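# Place the rolled sock into an empty box compartment

## Task

Move the rolled-up sock, keeping it rolled, into one of the wooden box's empty compartments without letting it fall, and make sure the box ends up lying flat on the table.

## Robot and tools

Robot: two arms, left_arm and right_arm. Each ends in a five-finger hand: a right hand on right_arm and its mirror image, a left hand, on left_arm. Base positions in the scene frame: left_arm (-0.067, +0.323, 0) m, right_arm (-0.057, -0.408, 0) m. A post stands behind the arms and a camera stand sits between them; avoid both.

Scene frame: origin at table-top height, midway between the arms; +x points out over the table, +z up, +y toward left_arm. Reported hand positions (m), quaternions (wxyz) and velocities (m/s, rad/s) use this frame, and can be off by a few centimetres.

Hand point: a point fixed to the palm, 0.05 m in front of it and 0.15 m from the wrist flange along the fingers. Its +z runs along the straight fingers, +y points out of the palm, +x runs across the palm away from the thumb on the right hand and toward the thumb on the left hand. Straight fingertips lie 0.06 to 0.07 m past the point along +z and 0.06 m behind it along -y. A wrist bracket on the little-finger side can strike things, and with fingers level the wrist can sit below the hand point and touch the table first.

A row is 28 numbers, each in [-1, 1], always for both arms: left_arm dx, dy, dz, rx, ry, rz; left hand little, ring, middle, index, thumb_bend, thumb_turn, force_limit, speed; then the same 14 for right_arm. The six pose numbers are an offset, not a pose: they count from that arm's Hand target as it stood when the action or move began, along that Hand target's own axes. 1.0 equals 0.6 m for dx, dy, dz and 180 degrees for the rotation vector rx, ry, rz. Within one action every row counts from the same start, so a repeated offset in a later call moves further. Six zeros ask nothing new of that arm. Orientation is clipped to 32 degrees from the measured one each step.

Hand numbers are absolute targets, not offsets. Fingers and thumb_bend: +1 straight, -1 curled. thumb_turn: +1 beside the palm, -1 facing the fingers. force_limit maps -1..+1 to about 0..10 N (0..15 N for both thumb motors); speed rises from near zero at -1 to full at +0.48 and stays full up to +1. There is no 'unchanged' value: to keep a hand as it is, resend the eight hand numbers of its last executed row (before any row has run, use hand_measured plus hand_force_limit and hand_speed). With the thumb turned in front, the hand closes around items roughly 0.035 to 0.065 m thick; thumb tip and index pad can pinch lighter items. For a gentle grip close with speed -0.94 or lower. To squeeze harder, raise force_limit and send a target more closed than hand_measured; to loosen, send one more open.

Tools:
- execute_actions(actions, cameras): actions is a list of actions; each action is up to 15 rows, one per 1/30 s step, and a short action holds its last row. cameras lists camera names, ["all"] or []; images come by default only when actions is empty.
- move(target, speed, blend, stop_force, zero, blocking, cameras): target is one 28-number row or a list of up to 15 rows, every offset counted from the Hand targets at the move's start, not from the previous row. speed is path speed in m/s, 0.002 to 3.6 (default 0.25), one value or one per target. blend in m rounds corners of a list (0 = stop at each). stop_force in N, 3 to 120, ends an arm's path when its wrist sensor feels that much push against its motion; use it slowly for touching down. zero (true by default) rezeroes before such a move. blocking=false returns early (not allowed with stop_force). Paths are straight and do not avoid obstacles; moves over 10 s are cut short.
- wait(seconds 0 to 3600), stop(), zoom_image(camera, region [x0, y0, x1, y1] pixels, at most 504 per side), show_instructions(), zero_wrist_force(arm), finished_scene(scene=1).

Cameras: cam_head_left, cam_head_right, cam_high, cam_left_wrist, cam_right_wrist, each 896x504.

Results: per arm, end_effector_position and quat, velocities (omitted when joints are within noise), Hand target (the next offsets count from this; the hand often rests a little short of it, so send the gap as an offset), joint positions and torques, Wrist force and Wrist torque in the hand's own axes plus the peak since last shown, and for the hand hand_measured, hand_stopped_by (moving, target, force, stalled, fault) and hand_load_n, all in motor order. A grip that has been lost shows as hand_load_n dropping near 0. A move adds a 'move:' line: done, off_target, moving, held or fault, with limits=paced (command clipped) or limits=held (steps withheld).

Avoid: dropping the sock even a few millimetres, unrolling it, tipping or shoving the box, anything leaving the table, and hard contact with the table, fixed parts or the other arm (a press between arms can fail the job). An arm stops for 10 s if contact torque reaches a joint limit (wrist joints about 15 N m) or outside force reaches about 150 N; heavy holding or stretched reach can overheat motors and brake the arm. Targets even slightly past a firm surface press hard, so approach contacts slowly.

Each tool is called after "Request:" in YAML: its name, and indented under it one key for each argument.

Reference images:

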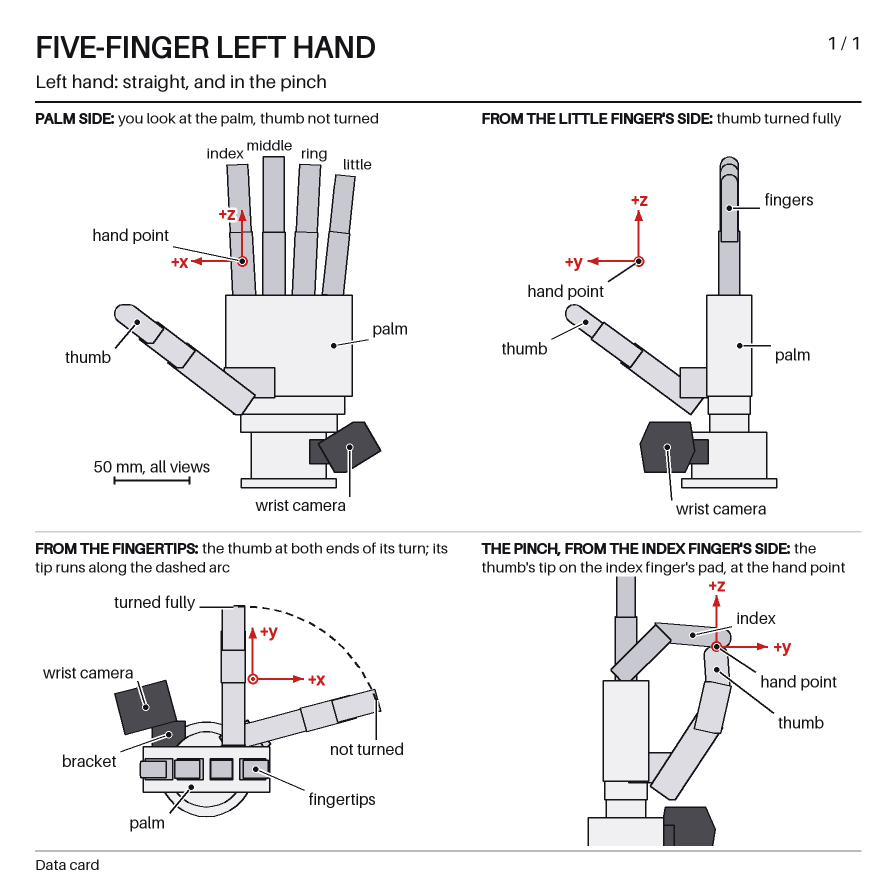

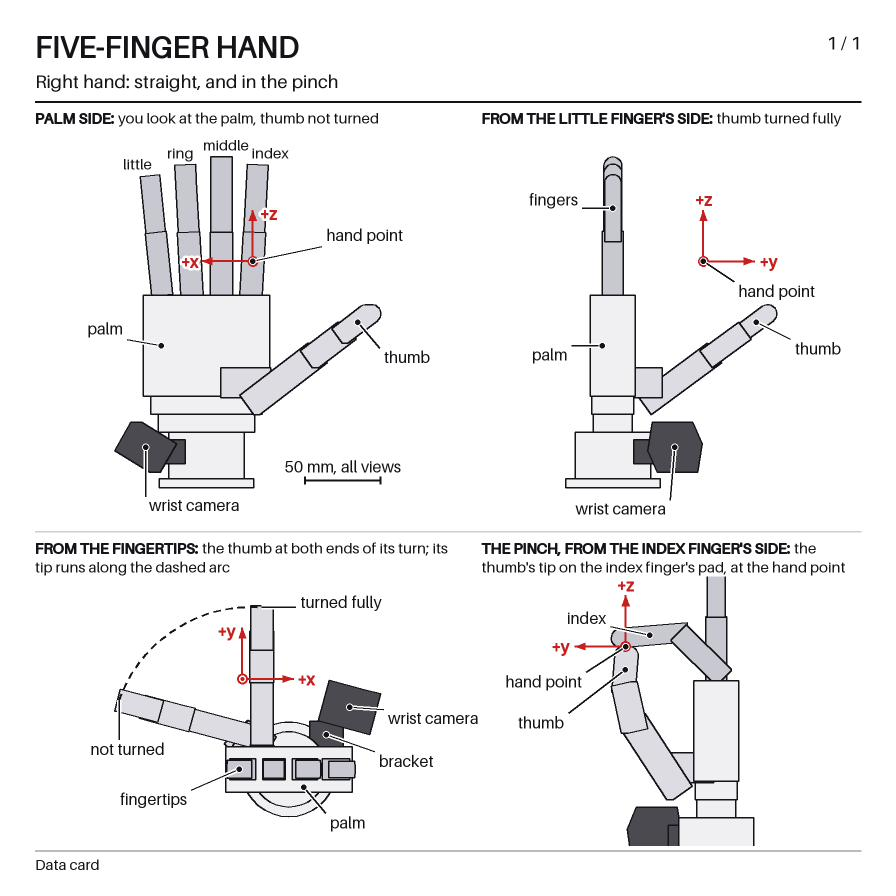

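## Session

Request:
execute_actions:
  actions: []

Scene clock: 0.00 s.
left_arm: end_effector_position=(+0.6196, +0.4043, +0.3156) hand_measured=(+1.000, +1.000, +1.000, +1.000, +1.000, +1.000) hand_load_n=(+0.0, +0.0, +0.0, +0.0, +0.0, +0.0) hand_stopped_by=(target, target, target, target, target, target) hand_force_limit=0.00 hand_speed=-0.80 end_effector_quat_wxyz=(+0.090, +0.435, +0.892, +0.081) | right_arm: end_effector_position=(+0.5802, -0.6455, +0.3191) hand_measured=(+1.000, +1.000, +1.000, +1.000, +1.000, +1.000) hand_load_n=(+0.0, +0.0, +0.0, +0.0, +0.0, +0.0) hand_stopped_by=(target, target, target, target, target, target) hand_force_limit=0.00 hand_speed=-0.80 end_effector_quat_wxyz=(+0.143, +0.316, +0.658, +0.668)
Joint positions: left_arm=[3.399 -2.388 -0.447 1.505 -1.583 -0.432] | right_arm=[-0.931 -0.727 1.442 2.206 0.312 -2.695]
Joint velocities: within noise
Joint torques (N m): no reading
Wrist force (N): no reading
Wrist torque (N m): no reading
Wrist force, peak (N): no reading
Hand target: left_arm +0.6196, +0.4043, +0.3156; +0.090, +0.435, +0.892, +0.081 | right_arm +0.5802, -0.6455, +0.3191; +0.143, +0.316, +0.658, +0.668

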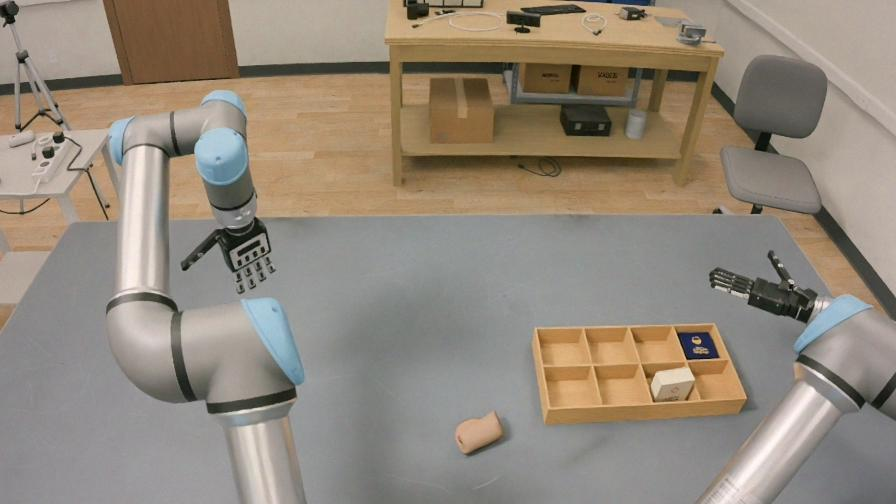

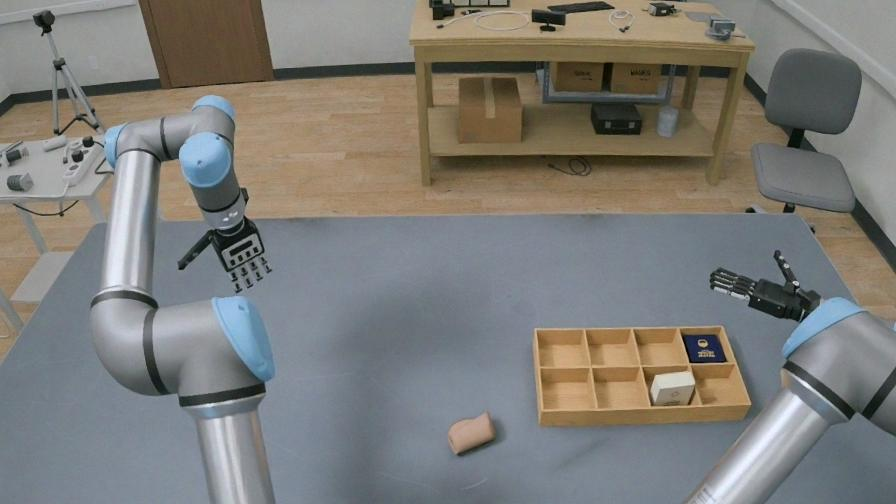

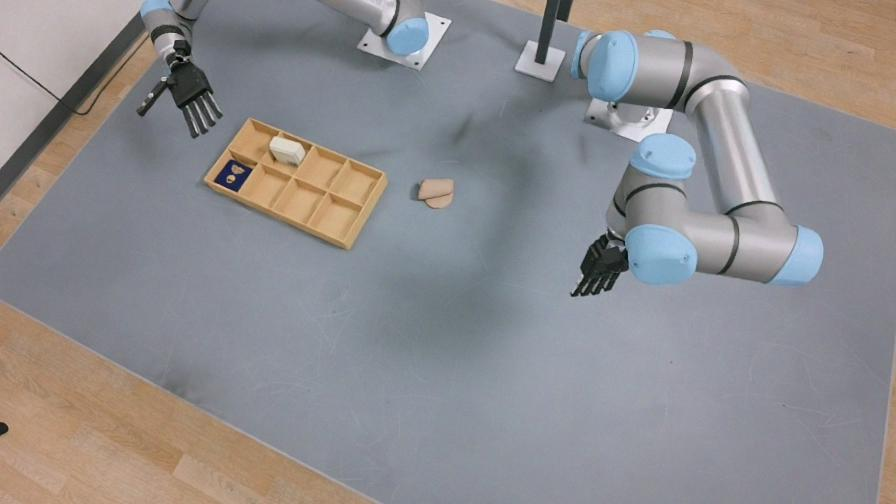

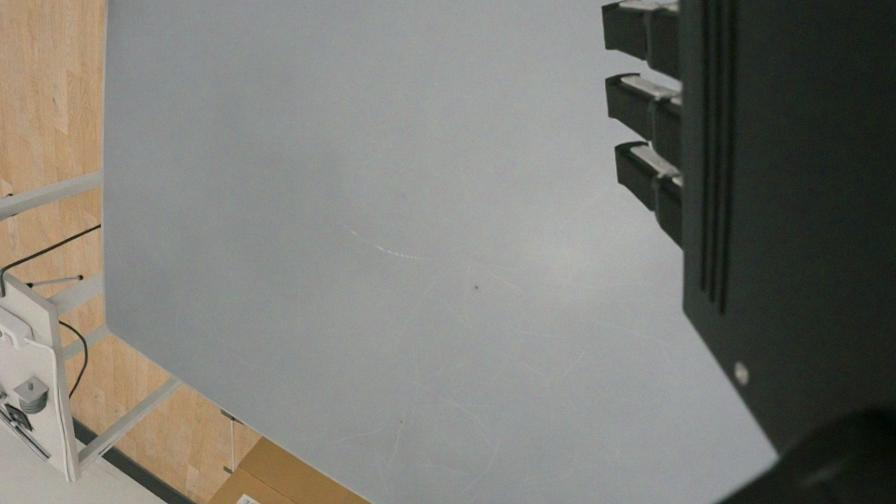

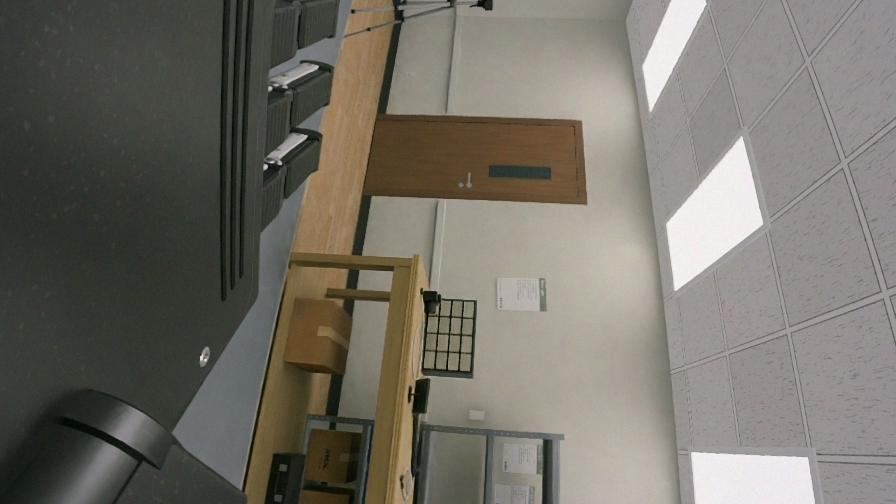

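Request:
zoom_image:
  camera: "cam_head_left"
  region: [420, 380, 560, 470]

Request:
zoom_image:
  camera: "cam_head_right"
  region: [420, 380, 560, 470]

Request:
zoom_image:
  camera: "cam_high"
  region: [380, 150, 500, 230]

Request:
zoom_image:
  camera: "cam_high"
  region: [190, 90, 400, 260]

Request:
zoom_image:
  camera: "cam_head_right"
  region: [510, 310, 760, 440]

Scaled by 3.600 from the camera's image (finer frame: 1280x720).

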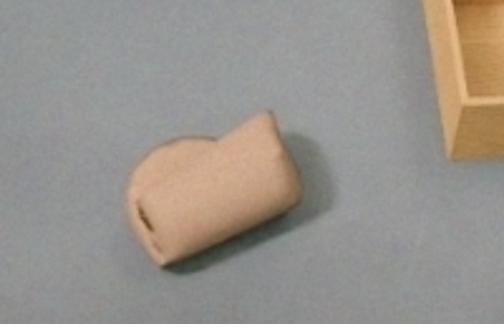

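Scaled by 3.600 from the camera's image (finer frame: 1280x720).

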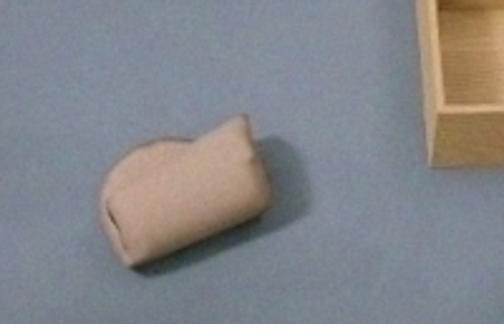

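Scaled by 4.200 from the camera's image (finer frame: 1280x720).

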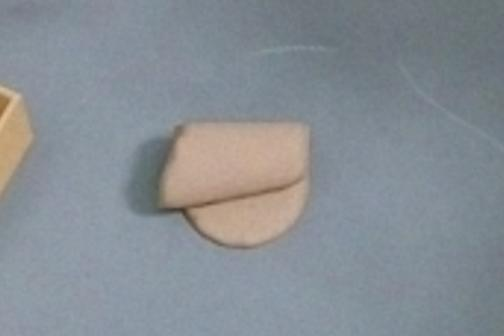

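Scaled by 2.400 from the camera's image (finer frame: 1280x720).

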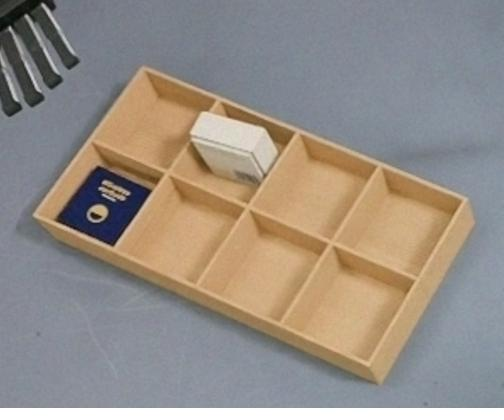

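Scaled by 2.016 from the camera's image (finer frame: 1280x720).

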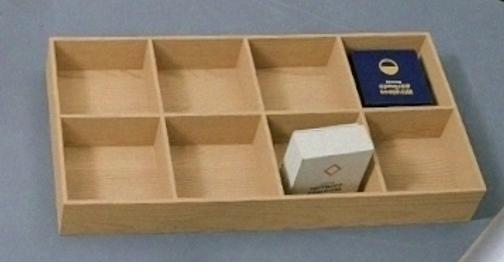

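Request:
move:
  target: [0,0,0,0,0,0,1,1,1,1,1,1,0,-0.8,0.3305,0.0708,0.167,0.1616,0.2496,-0.2998,-1,-1,0.6,0.6,0.8,-1,-0.4,0]
  speed: 0.4
  cameras: ["cam_head_left","cam_high"]

Scene clock: 8.13 s.
left_arm: end_effector_position=(+0.6196, +0.4043, +0.3156) hand_measured=(+1.000, +1.000, +1.000, +1.000, +1.000, +1.000) hand_load_n=(+0.0, +0.0, +0.0, +0.0, -0.5, +0.0) hand_stopped_by=(target, target, target, target, target, target) hand_force_limit=0.00 hand_speed=-0.80 end_effector_quat_wxyz=(+0.090, +0.435, +0.892, +0.081) | right_arm: end_effector_position=(+0.5005, -0.4498, +0.4001) hand_measured=(-1.000, -1.000, +0.600, +0.600, +0.800, -1.000) hand_load_n=(+0.0, +0.0, +0.0, +0.0, +0.0, +0.0) hand_stopped_by=(target, target, target, target, target, target) hand_force_limit=-0.40 hand_speed=0.00 end_effector_quat_wxyz=(+0.090, -0.248, +0.867, +0.424)
Joint positions: left_arm=[3.399 -2.388 -0.447 1.505 -1.583 -0.432] | right_arm=[-0.629 -0.757 0.795 2.229 0.95 -3.021]
Joint torques (N m): left_arm=[-0.12 48.23 17.67 -1.99 0.1 -0.17] | right_arm=[-0.65 -45.1 -20.61 1.1 -2.22 0.75]
Wrist force (N): left_arm=[0.2 -0.3 -0.1] | right_arm=[-2.0 -0.4 -0.5]
Wrist torque (N m): left_arm=[-0.03 -0.05 0.02] | right_arm=[0.00 0.05 -0.13]
Wrist force, peak (N): left_arm=[0.3 -0.6 -0.4] | right_arm=[-2.2 0.4 -0.6]
Hand target: left_arm +0.6196, +0.4043, +0.3156; +0.090, +0.435, +0.892, +0.081 | right_arm +0.5005, -0.4498, +0.4000; +0.090, -0.248, +0.867, +0.424
Off the commanded pose: left_arm 0.000 m, 0 deg | right_arm 0.000 m, 0 deg.
move: done

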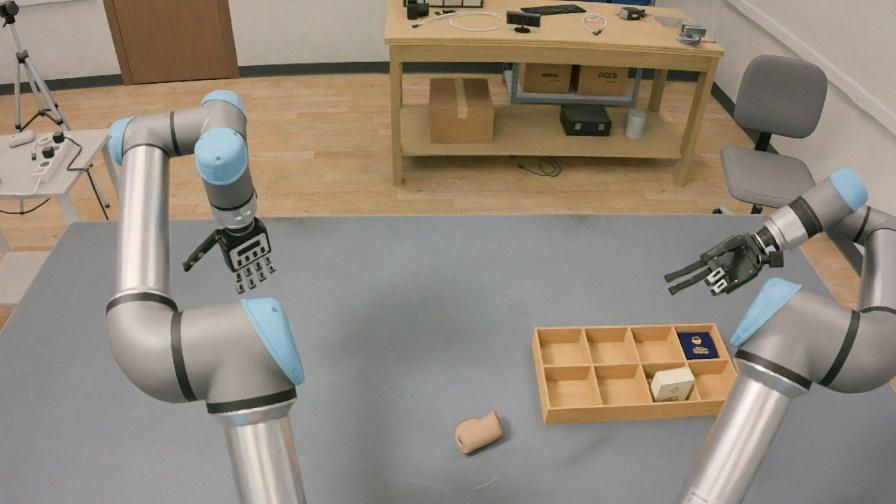

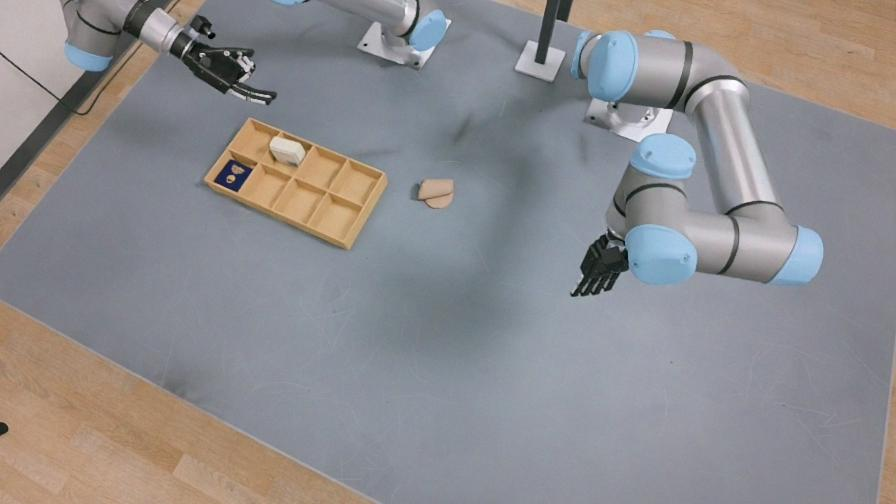

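Request:
move:
  target:
    - [0,0,0,0,0,0,1,1,1,1,1,1,0,-0.8,0.1572,0.1585,0.3508,0.1616,0.2496,-0.2998,-1,-1,0.6,0.6,0.8,-1,-0.4,0]
    - [0,0,0,0,0,0,1,1,1,1,1,1,0,-0.8,0.0937,0.136,0.7375,0.3172,0.0411,-0.5915,-1,-1,0.6,0.6,0.8,-1,-0.4,0]
  speed: 0.4
  blend: 0.04
  cameras: ["all"]

Scene clock: 12.37 s.
left_arm: end_effector_position=(+0.6196, +0.4043, +0.3156) hand_measured=(+1.000, +1.000, +1.000, +1.000, +1.000, +1.000) hand_load_n=(+0.0, +0.0, +0.0, +0.0, +0.0, +0.0) hand_stopped_by=(target, target, target, target, target, target) hand_force_limit=0.00 hand_speed=-0.80 end_effector_quat_wxyz=(+0.090, +0.435, +0.892, +0.081) | right_arm: end_effector_position=(+0.3873, -0.0826, +0.1594) hand_measured=(-1.000, -1.000, +0.600, +0.600, +0.800, -1.000) hand_load_n=(+0.0, +0.0, -0.5, +0.0, +0.0, +0.0) hand_stopped_by=(target, target, target, target, target, target) hand_force_limit=-0.40 hand_speed=0.00 end_effector_quat_wxyz=(-0.425, +0.771, -0.415, +0.230)
Joint positions: left_arm=[3.399 -2.388 -0.447 1.505 -1.583 -0.432] | right_arm=[0.241 -1.47 1.887 0.179 1.257 -3.349]
Joint torques (N m): left_arm=[-0.88 48.29 17.25 -1.83 0.21 -0.37] | right_arm=[-8.05 -14.58 -14.18 -0.79 1.82 0.16]
Wrist force (N): left_arm=[0.0 0.0 -0.2] | right_arm=[-2.5 -2.8 -1.6]
Wrist torque (N m): left_arm=[0.02 -0.01 -0.01] | right_arm=[0.18 0.38 -0.13]
Wrist force, peak (N): left_arm=[0.3 -0.6 -0.3] | right_arm=[-4.1 -1.2 -1.8]
Hand target: left_arm +0.6196, +0.4043, +0.3156; +0.090, +0.435, +0.892, +0.081 | right_arm +0.3873, -0.0826, +0.1593; -0.425, +0.771, -0.415, +0.230
Off the commanded pose: left_arm 0.000 m, 0 deg | right_arm 0.000 m, 0 deg.
move: done
cam_right_wrist: T_world_to_cam=[[-0.28602, -0.4751, -0.83215, 0.20889], [-0.91086, 0.40445, 0.08216, 0.37297], [0.29753, 0.78147, -0.54843, 0.15199]] pos_world=[0.35424, -0.17038, 0.22654]

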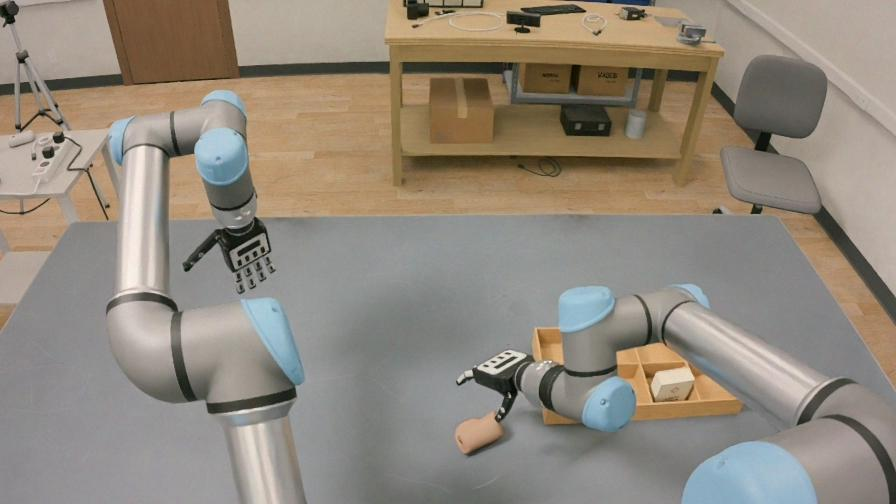

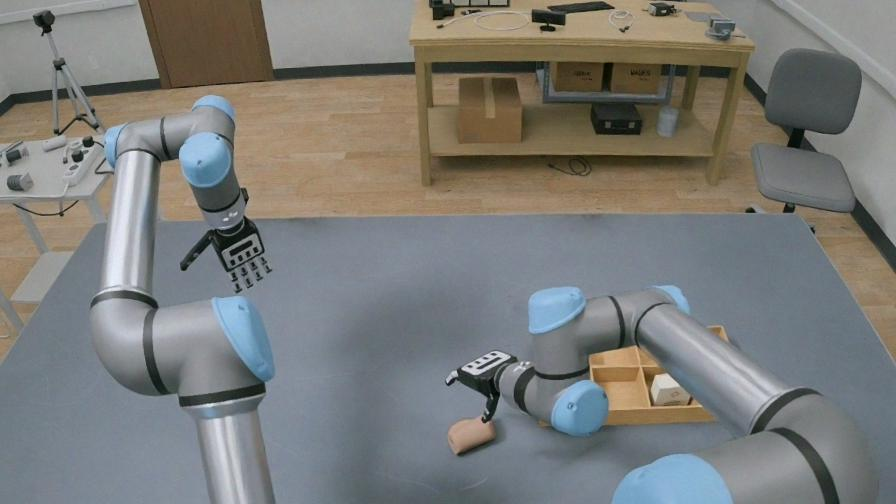

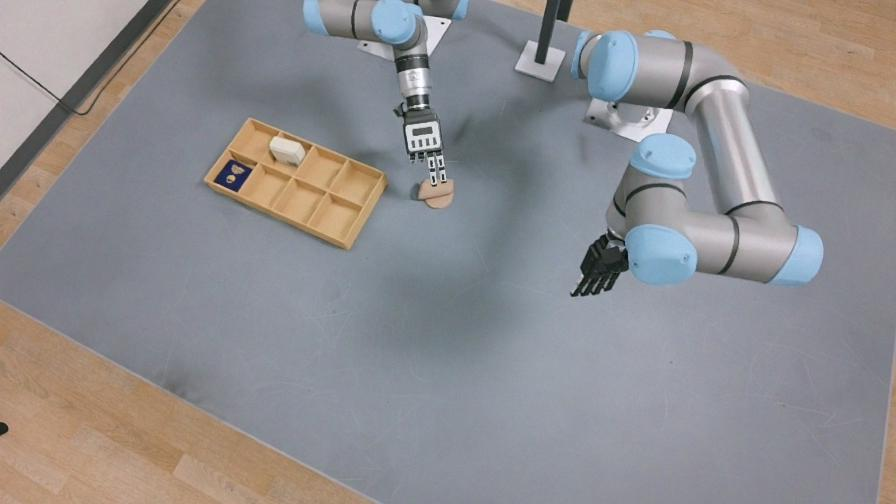

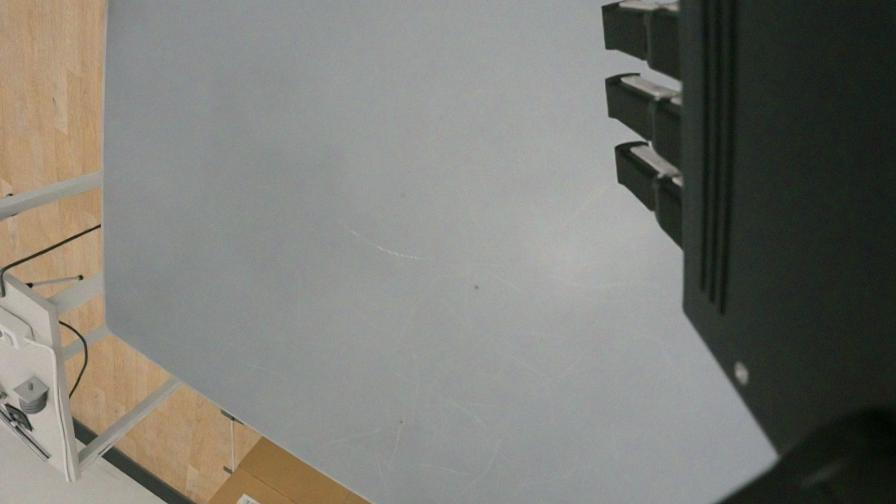

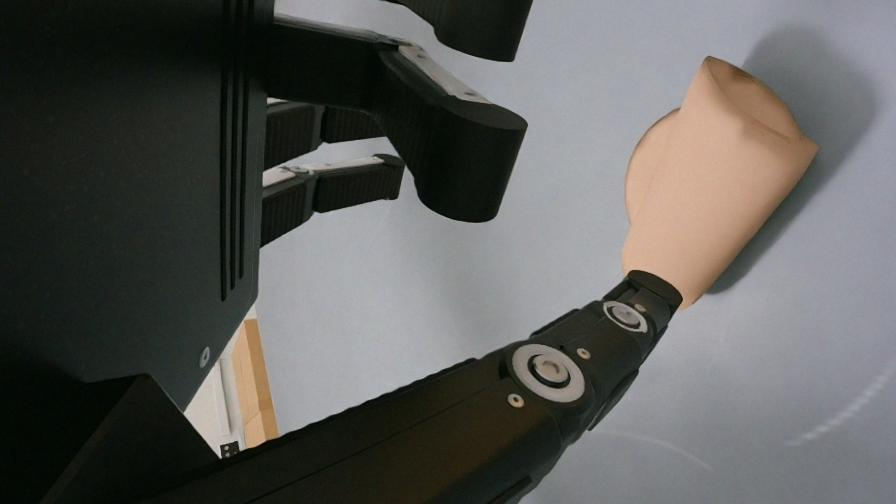

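Request:
move:
  target: [0,0,0,0,0,0,1,1,1,1,1,1,0,-0.8,-0.0083,0.1418,0.0858,0,0,0,-1,-1,0.6,0.6,0.8,-1,-0.4,0]
  speed: 0.15
  cameras: ["cam_head_left","cam_head_right","cam_high","cam_right_wrist"]

Request:
zoom_image:
  camera: "cam_head_left"
  region: [420, 340, 600, 480]

Request:
zoom_image:
  camera: "cam_high"
  region: [380, 110, 500, 230]

Scene clock: 14.47 s.
left_arm: end_effector_position=(+0.6196, +0.4043, +0.3156) hand_measured=(+1.000, +1.000, +1.000, +1.000, +1.000, +1.000) hand_load_n=(+0.0, +0.0, +0.0, +0.0, +0.0, +0.0) hand_stopped_by=(target, target, target, target, target, target) hand_force_limit=0.00 hand_speed=-0.80 end_effector_quat_wxyz=(+0.090, +0.435, +0.892, +0.081) | right_arm: end_effector_position=(+0.3830, -0.0796, +0.0598) hand_measured=(-1.000, -1.000, +0.600, +0.600, +0.800, -1.000) hand_load_n=(+0.0, +0.0, +0.0, -0.5, +0.0, +0.0) hand_stopped_by=(target, target, target, target, target, target) hand_force_limit=-0.40 hand_speed=0.00 end_effector_quat_wxyz=(-0.425, +0.771, -0.415, +0.230)
Joint positions: left_arm=[3.399 -2.388 -0.447 1.505 -1.583 -0.432] | right_arm=[0.252 -1.342 2.031 -0.095 1.267 -3.343]
Joint torques (N m): left_arm=[0.19 49.29 16.27 -1.85 0.24 -0.23] | right_arm=[-6.91 -29.44 -22.08 -0.69 -0.69 -0.51]
Wrist force (N): left_arm=[0.0 -0.3 -0.2] | right_arm=[-2.8 -2.4 -1.8]
Wrist torque (N m): left_arm=[-0.03 -0.01 0.00] | right_arm=[0.28 0.45 -0.09]
Wrist force, peak (N): left_arm=[0.4 -0.3 -0.4] | right_arm=[-2.5 -4.0 -1.8]
Hand target: left_arm +0.6196, +0.4043, +0.3156; +0.090, +0.435, +0.892, +0.081 | right_arm +0.3830, -0.0796, +0.0598; -0.425, +0.771, -0.415, +0.230
Off the commanded pose: left_arm 0.000 m, 0 deg | right_arm 0.000 m, 0 deg.
move: done
cam_right_wrist: T_world_to_cam=[[-0.28625, -0.47514, -0.83205, 0.12635], [-0.91082, 0.40451, 0.08235, 0.37598], [0.29745, 0.78141, -0.54856, 0.0964]] pos_world=[0.34995, -0.16738, 0.12704]

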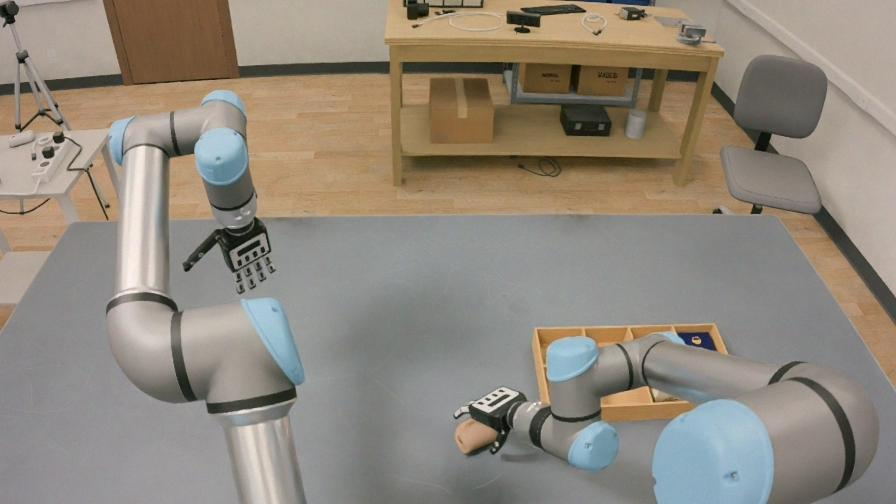

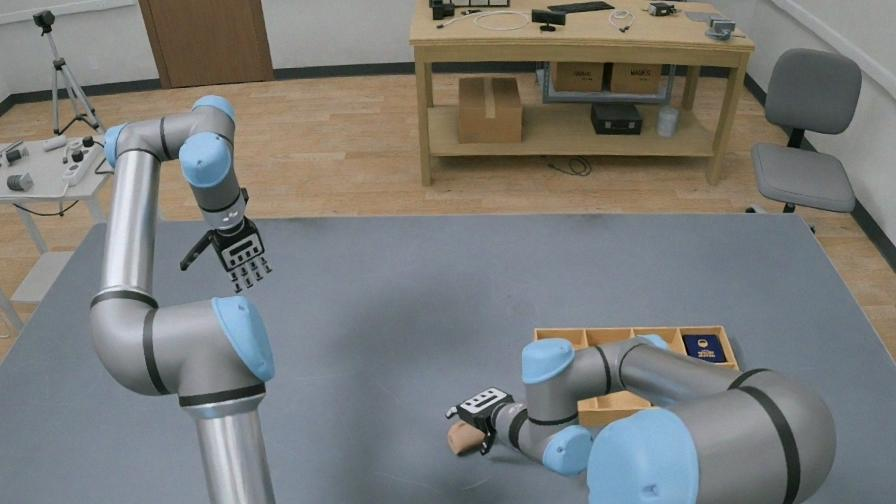

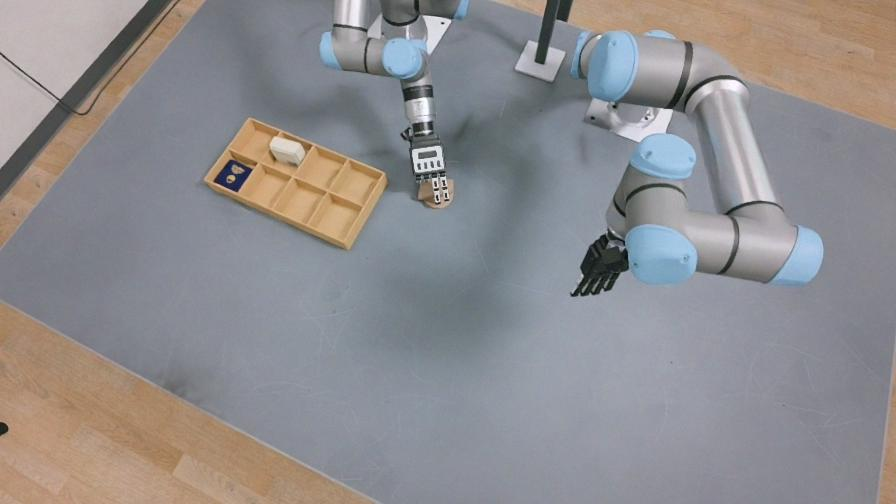

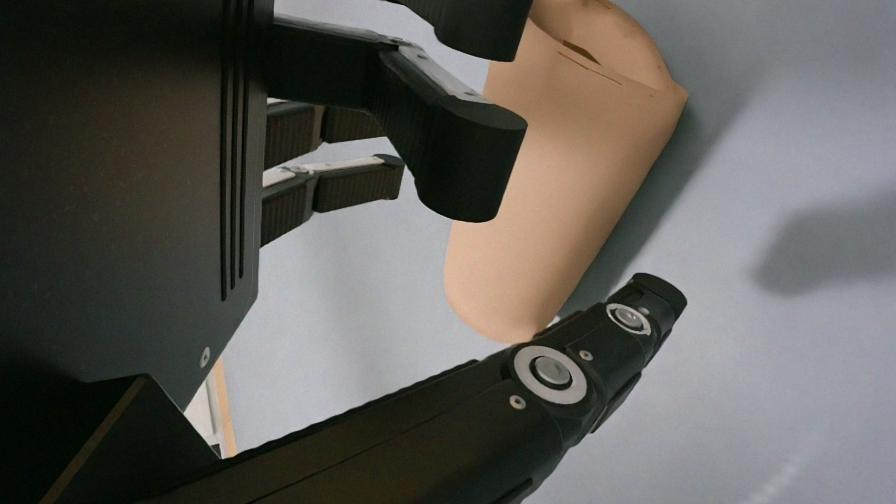

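Scaled by 2.800 from the camera's image (finer frame: 1280x720).

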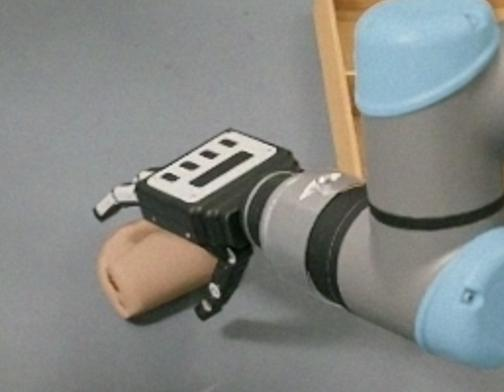

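Scaled by 4.200 from the camera's image (finer frame: 1280x720).

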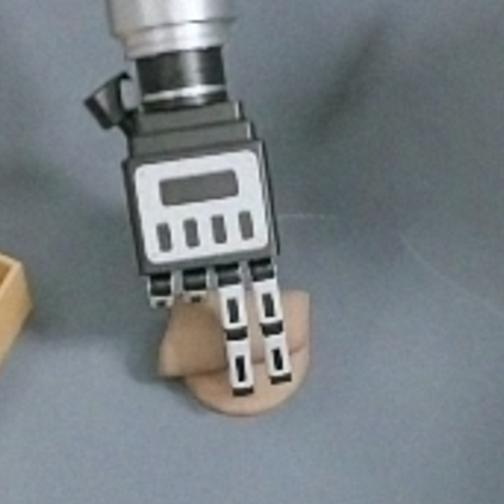

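Request:
move:
  target: [0,0,0,0,0,0,1,1,1,1,1,1,0,-0.8,0,0.0317,0.0241,0,0,0,-1,-1,0.6,0.6,0.8,-1,-0.4,0]
  speed: 0.04
  stop_force: 6
  cameras: ["cam_head_left","cam_head_right","cam_high","cam_right_wrist"]

Request:
zoom_image:
  camera: "cam_head_left"
  region: [420, 360, 600, 500]

Scene clock: 16.93 s.
left_arm: end_effector_position=(+0.6196, +0.4043, +0.3156) hand_measured=(+1.000, +1.000, +1.000, +1.000, +1.000, +1.000) hand_load_n=(+0.0, +0.0, +0.0, +0.0, -0.5, +0.0) hand_stopped_by=(target, target, target, target, target, target) hand_force_limit=0.00 hand_speed=-0.80 end_effector_quat_wxyz=(+0.090, +0.435, +0.892, +0.081) | right_arm: end_effector_position=(+0.3848, -0.0785, +0.0360) hand_measured=(-1.000, -1.000, +0.600, +0.600, +0.800, -1.000) hand_load_n=(+0.0, +0.0, +0.0, +0.0, +0.0, +0.0) hand_stopped_by=(target, target, target, target, target, target) hand_force_limit=-0.40 hand_speed=0.00 end_effector_quat_wxyz=(-0.425, +0.771, -0.415, +0.230)
Joint positions: left_arm=[3.399 -2.388 -0.447 1.505 -1.583 -0.432] | right_arm=[0.254 -1.296 2.049 -0.16 1.268 -3.342]
Joint torques (N m): left_arm=[-0.09 48.18 16.5 -1.73 0.26 -0.28] | right_arm=[-2.09 -38.14 -26.12 -0.78 0.26 -0.09]
Wrist force (N): left_arm=[0.1 -0.4 -0.3] | right_arm=[-2.8 -2.6 -1.7]
Wrist torque (N m): left_arm=[-0.03 -0.04 0.01] | right_arm=[0.22 0.48 -0.11]
Wrist force, peak (N): left_arm=[0.5 -0.6 -0.3] | right_arm=[-3.2 -3.0 -1.9]
Hand target: left_arm +0.6196, +0.4043, +0.3156; +0.090, +0.435, +0.892, +0.081 | right_arm +0.3848, -0.0785, +0.0360; -0.425, +0.771, -0.415, +0.230
Off the commanded pose: left_arm 0.000 m, 0 deg | right_arm 0.000 m, 0 deg.
move: done
cam_right_wrist: T_world_to_cam=[[-0.28623, -0.4751, -0.83207, 0.10758], [-0.91083, 0.40448, 0.08237, 0.37913], [0.29742, 0.78145, -0.54851, 0.08196]] pos_world=[0.35174, -0.16628, 0.10324]

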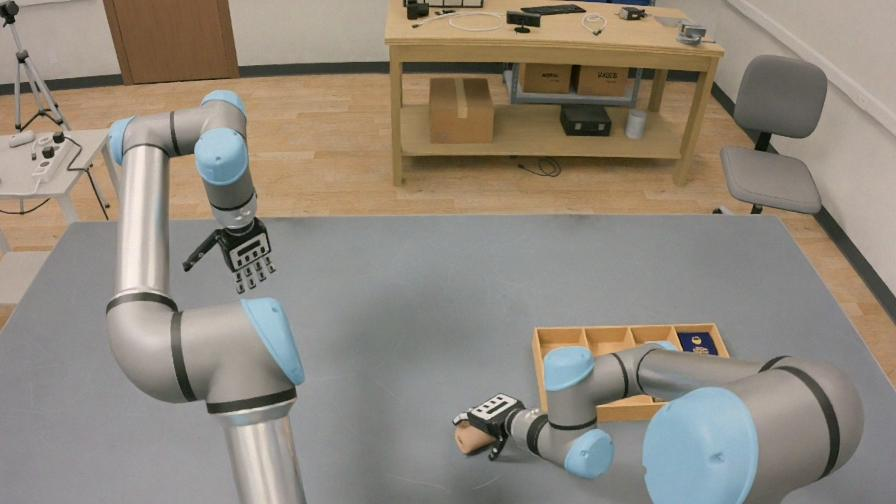

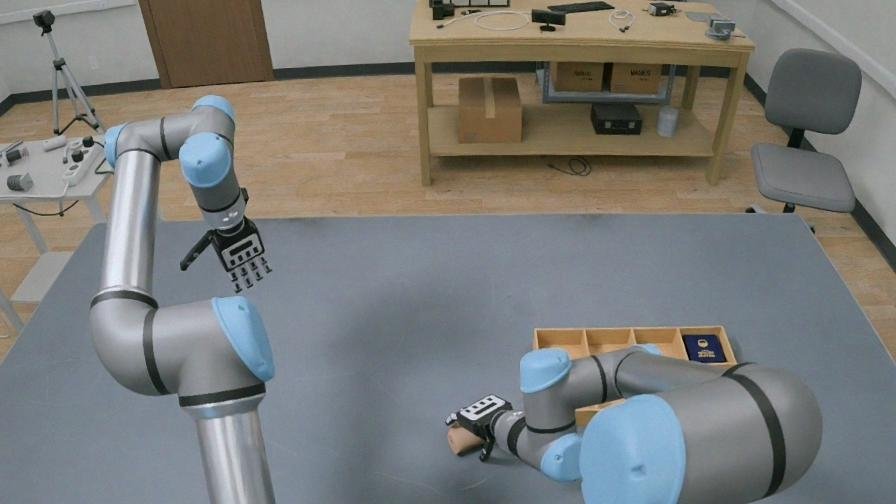

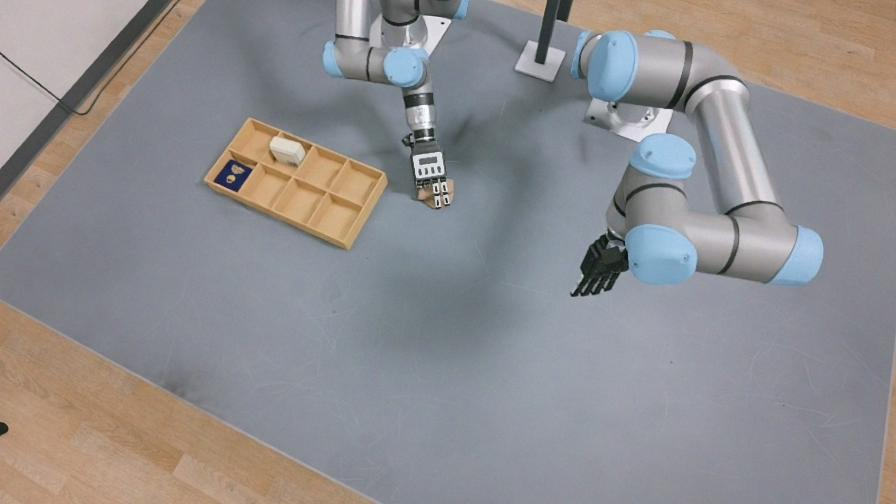

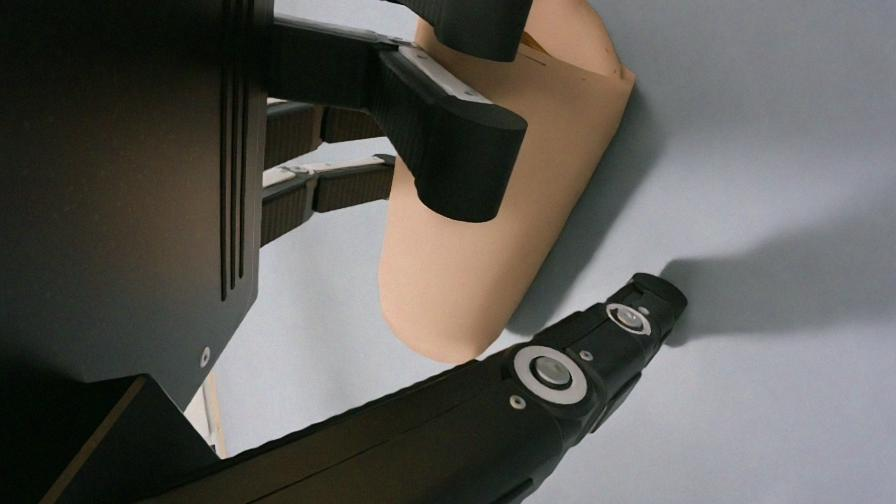

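Scaled by 2.800 from the camera's image (finer frame: 1280x720).

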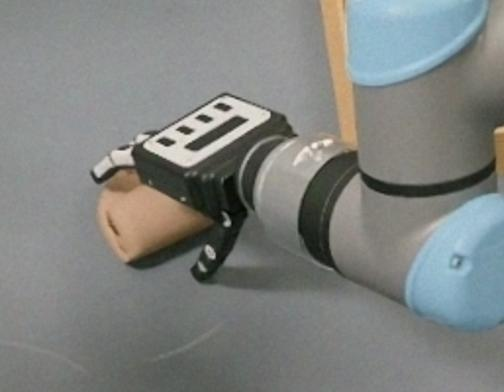

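Request:
move:
  target: [0,0,0,0,0,0,1,1,1,1,1,1,0,-0.8,0,0,0,0,0,0,-1,-1,0.3,0.3,0.4,-1,-0.5,-0.9]
  cameras: ["cam_head_left","cam_head_right","cam_high","cam_right_wrist"]

Request:
zoom_image:
  camera: "cam_head_left"
  region: [420, 360, 600, 500]

Scene clock: 20.13 s.
left_arm: end_effector_position=(+0.6196, +0.4043, +0.3156) hand_measured=(+1.000, +1.000, +1.000, +1.000, +1.000, +1.000) hand_load_n=(+0.0, +0.0, +0.0, +0.0, +0.0, +0.0) hand_stopped_by=(target, target, target, target, target, target) hand_force_limit=0.00 hand_speed=-0.80 end_effector_quat_wxyz=(+0.090, +0.435, +0.892, +0.081) | right_arm: end_effector_position=(+0.3848, -0.0785, +0.0360) hand_measured=(-1.000, -1.000, +0.300, +0.300, +0.400, -1.000) hand_load_n=(+0.0, +0.0, +0.5, +0.0, +0.5, +0.0) hand_stopped_by=(target, target, target, target, target, target) hand_force_limit=-0.50 hand_speed=-0.90 end_effector_quat_wxyz=(-0.425, +0.771, -0.415, +0.230)
Joint positions: left_arm=[3.399 -2.388 -0.447 1.505 -1.583 -0.432] | right_arm=[0.254 -1.296 2.049 -0.16 1.268 -3.342]
Joint torques (N m): left_arm=[-1 47.53 16.99 -1.84 0.45 -0.3] | right_arm=[-7.14 -31.92 -21.18 -0.66 -2.1 -1.3]
Wrist force (N): left_arm=[0.1 0.0 0.0] | right_arm=[-3.1 -3.9 -1.8]
Wrist torque (N m): left_arm=[0.01 -0.02 0.00] | right_arm=[0.17 0.51 -0.14]
Wrist force, peak (N): left_arm=[0.3 -0.4 -0.6] | right_arm=[-3.1 -4.5 -2.0]
Hand target: left_arm +0.6196, +0.4043, +0.3156; +0.090, +0.435, +0.892, +0.081 | right_arm +0.3848, -0.0785, +0.0360; -0.425, +0.771, -0.415, +0.230
Off the commanded pose: left_arm 0.000 m, 0 deg | right_arm 0.000 m, 0 deg.
move: done
cam_right_wrist: T_world_to_cam=[[-0.28621, -0.47512, -0.83208, 0.10753], [-0.91084, 0.40447, 0.08235, 0.37918], [0.29742, 0.78145, -0.54851, 0.08203]] pos_world=[0.35174, -0.16638, 0.10324]

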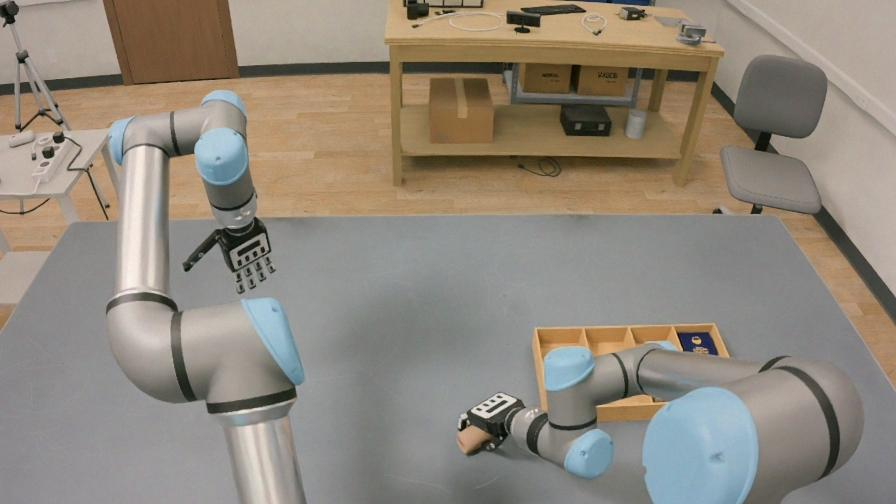

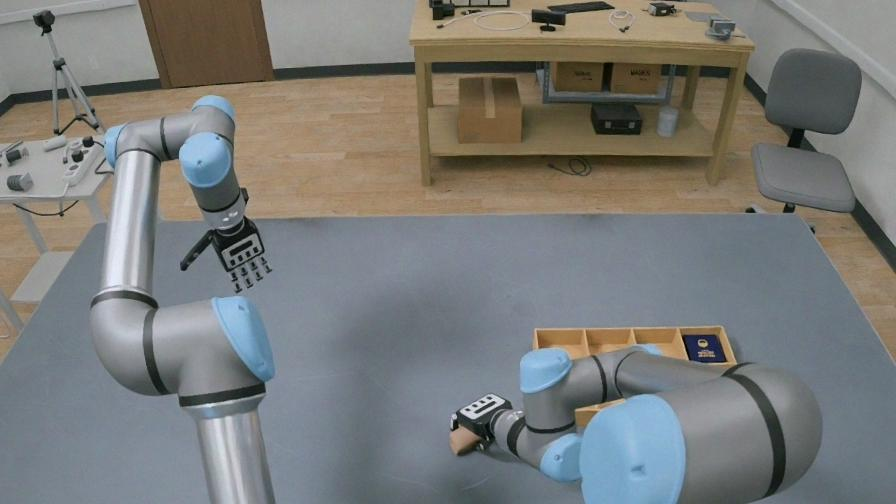

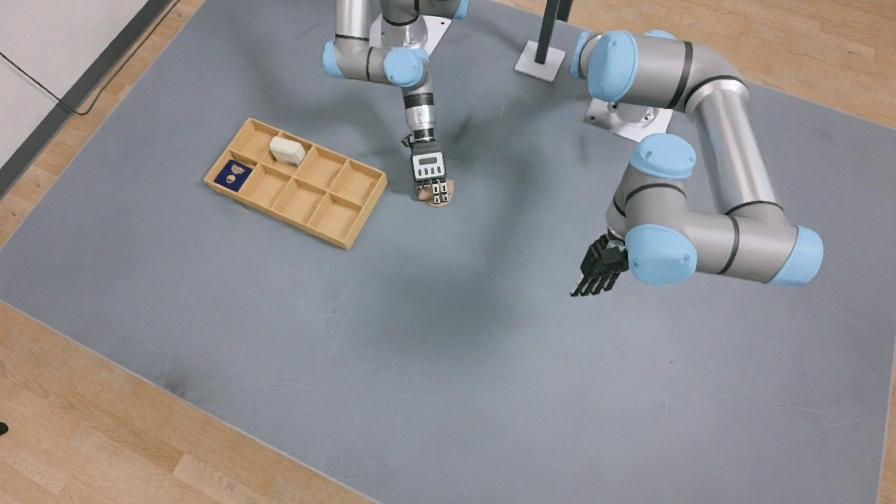

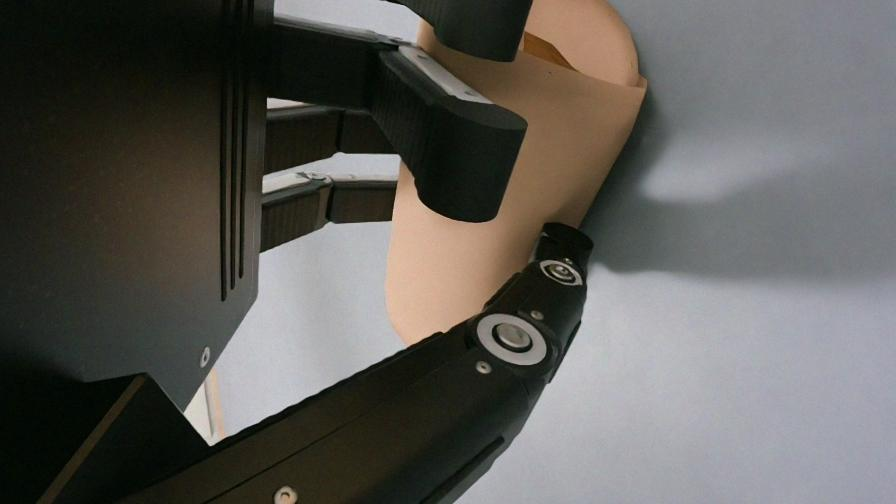

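Scaled by 2.800 from the camera's image (finer frame: 1280x720).

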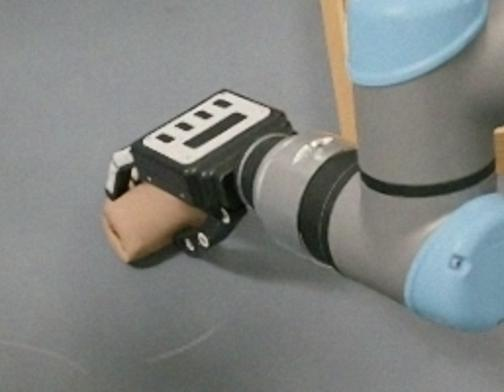

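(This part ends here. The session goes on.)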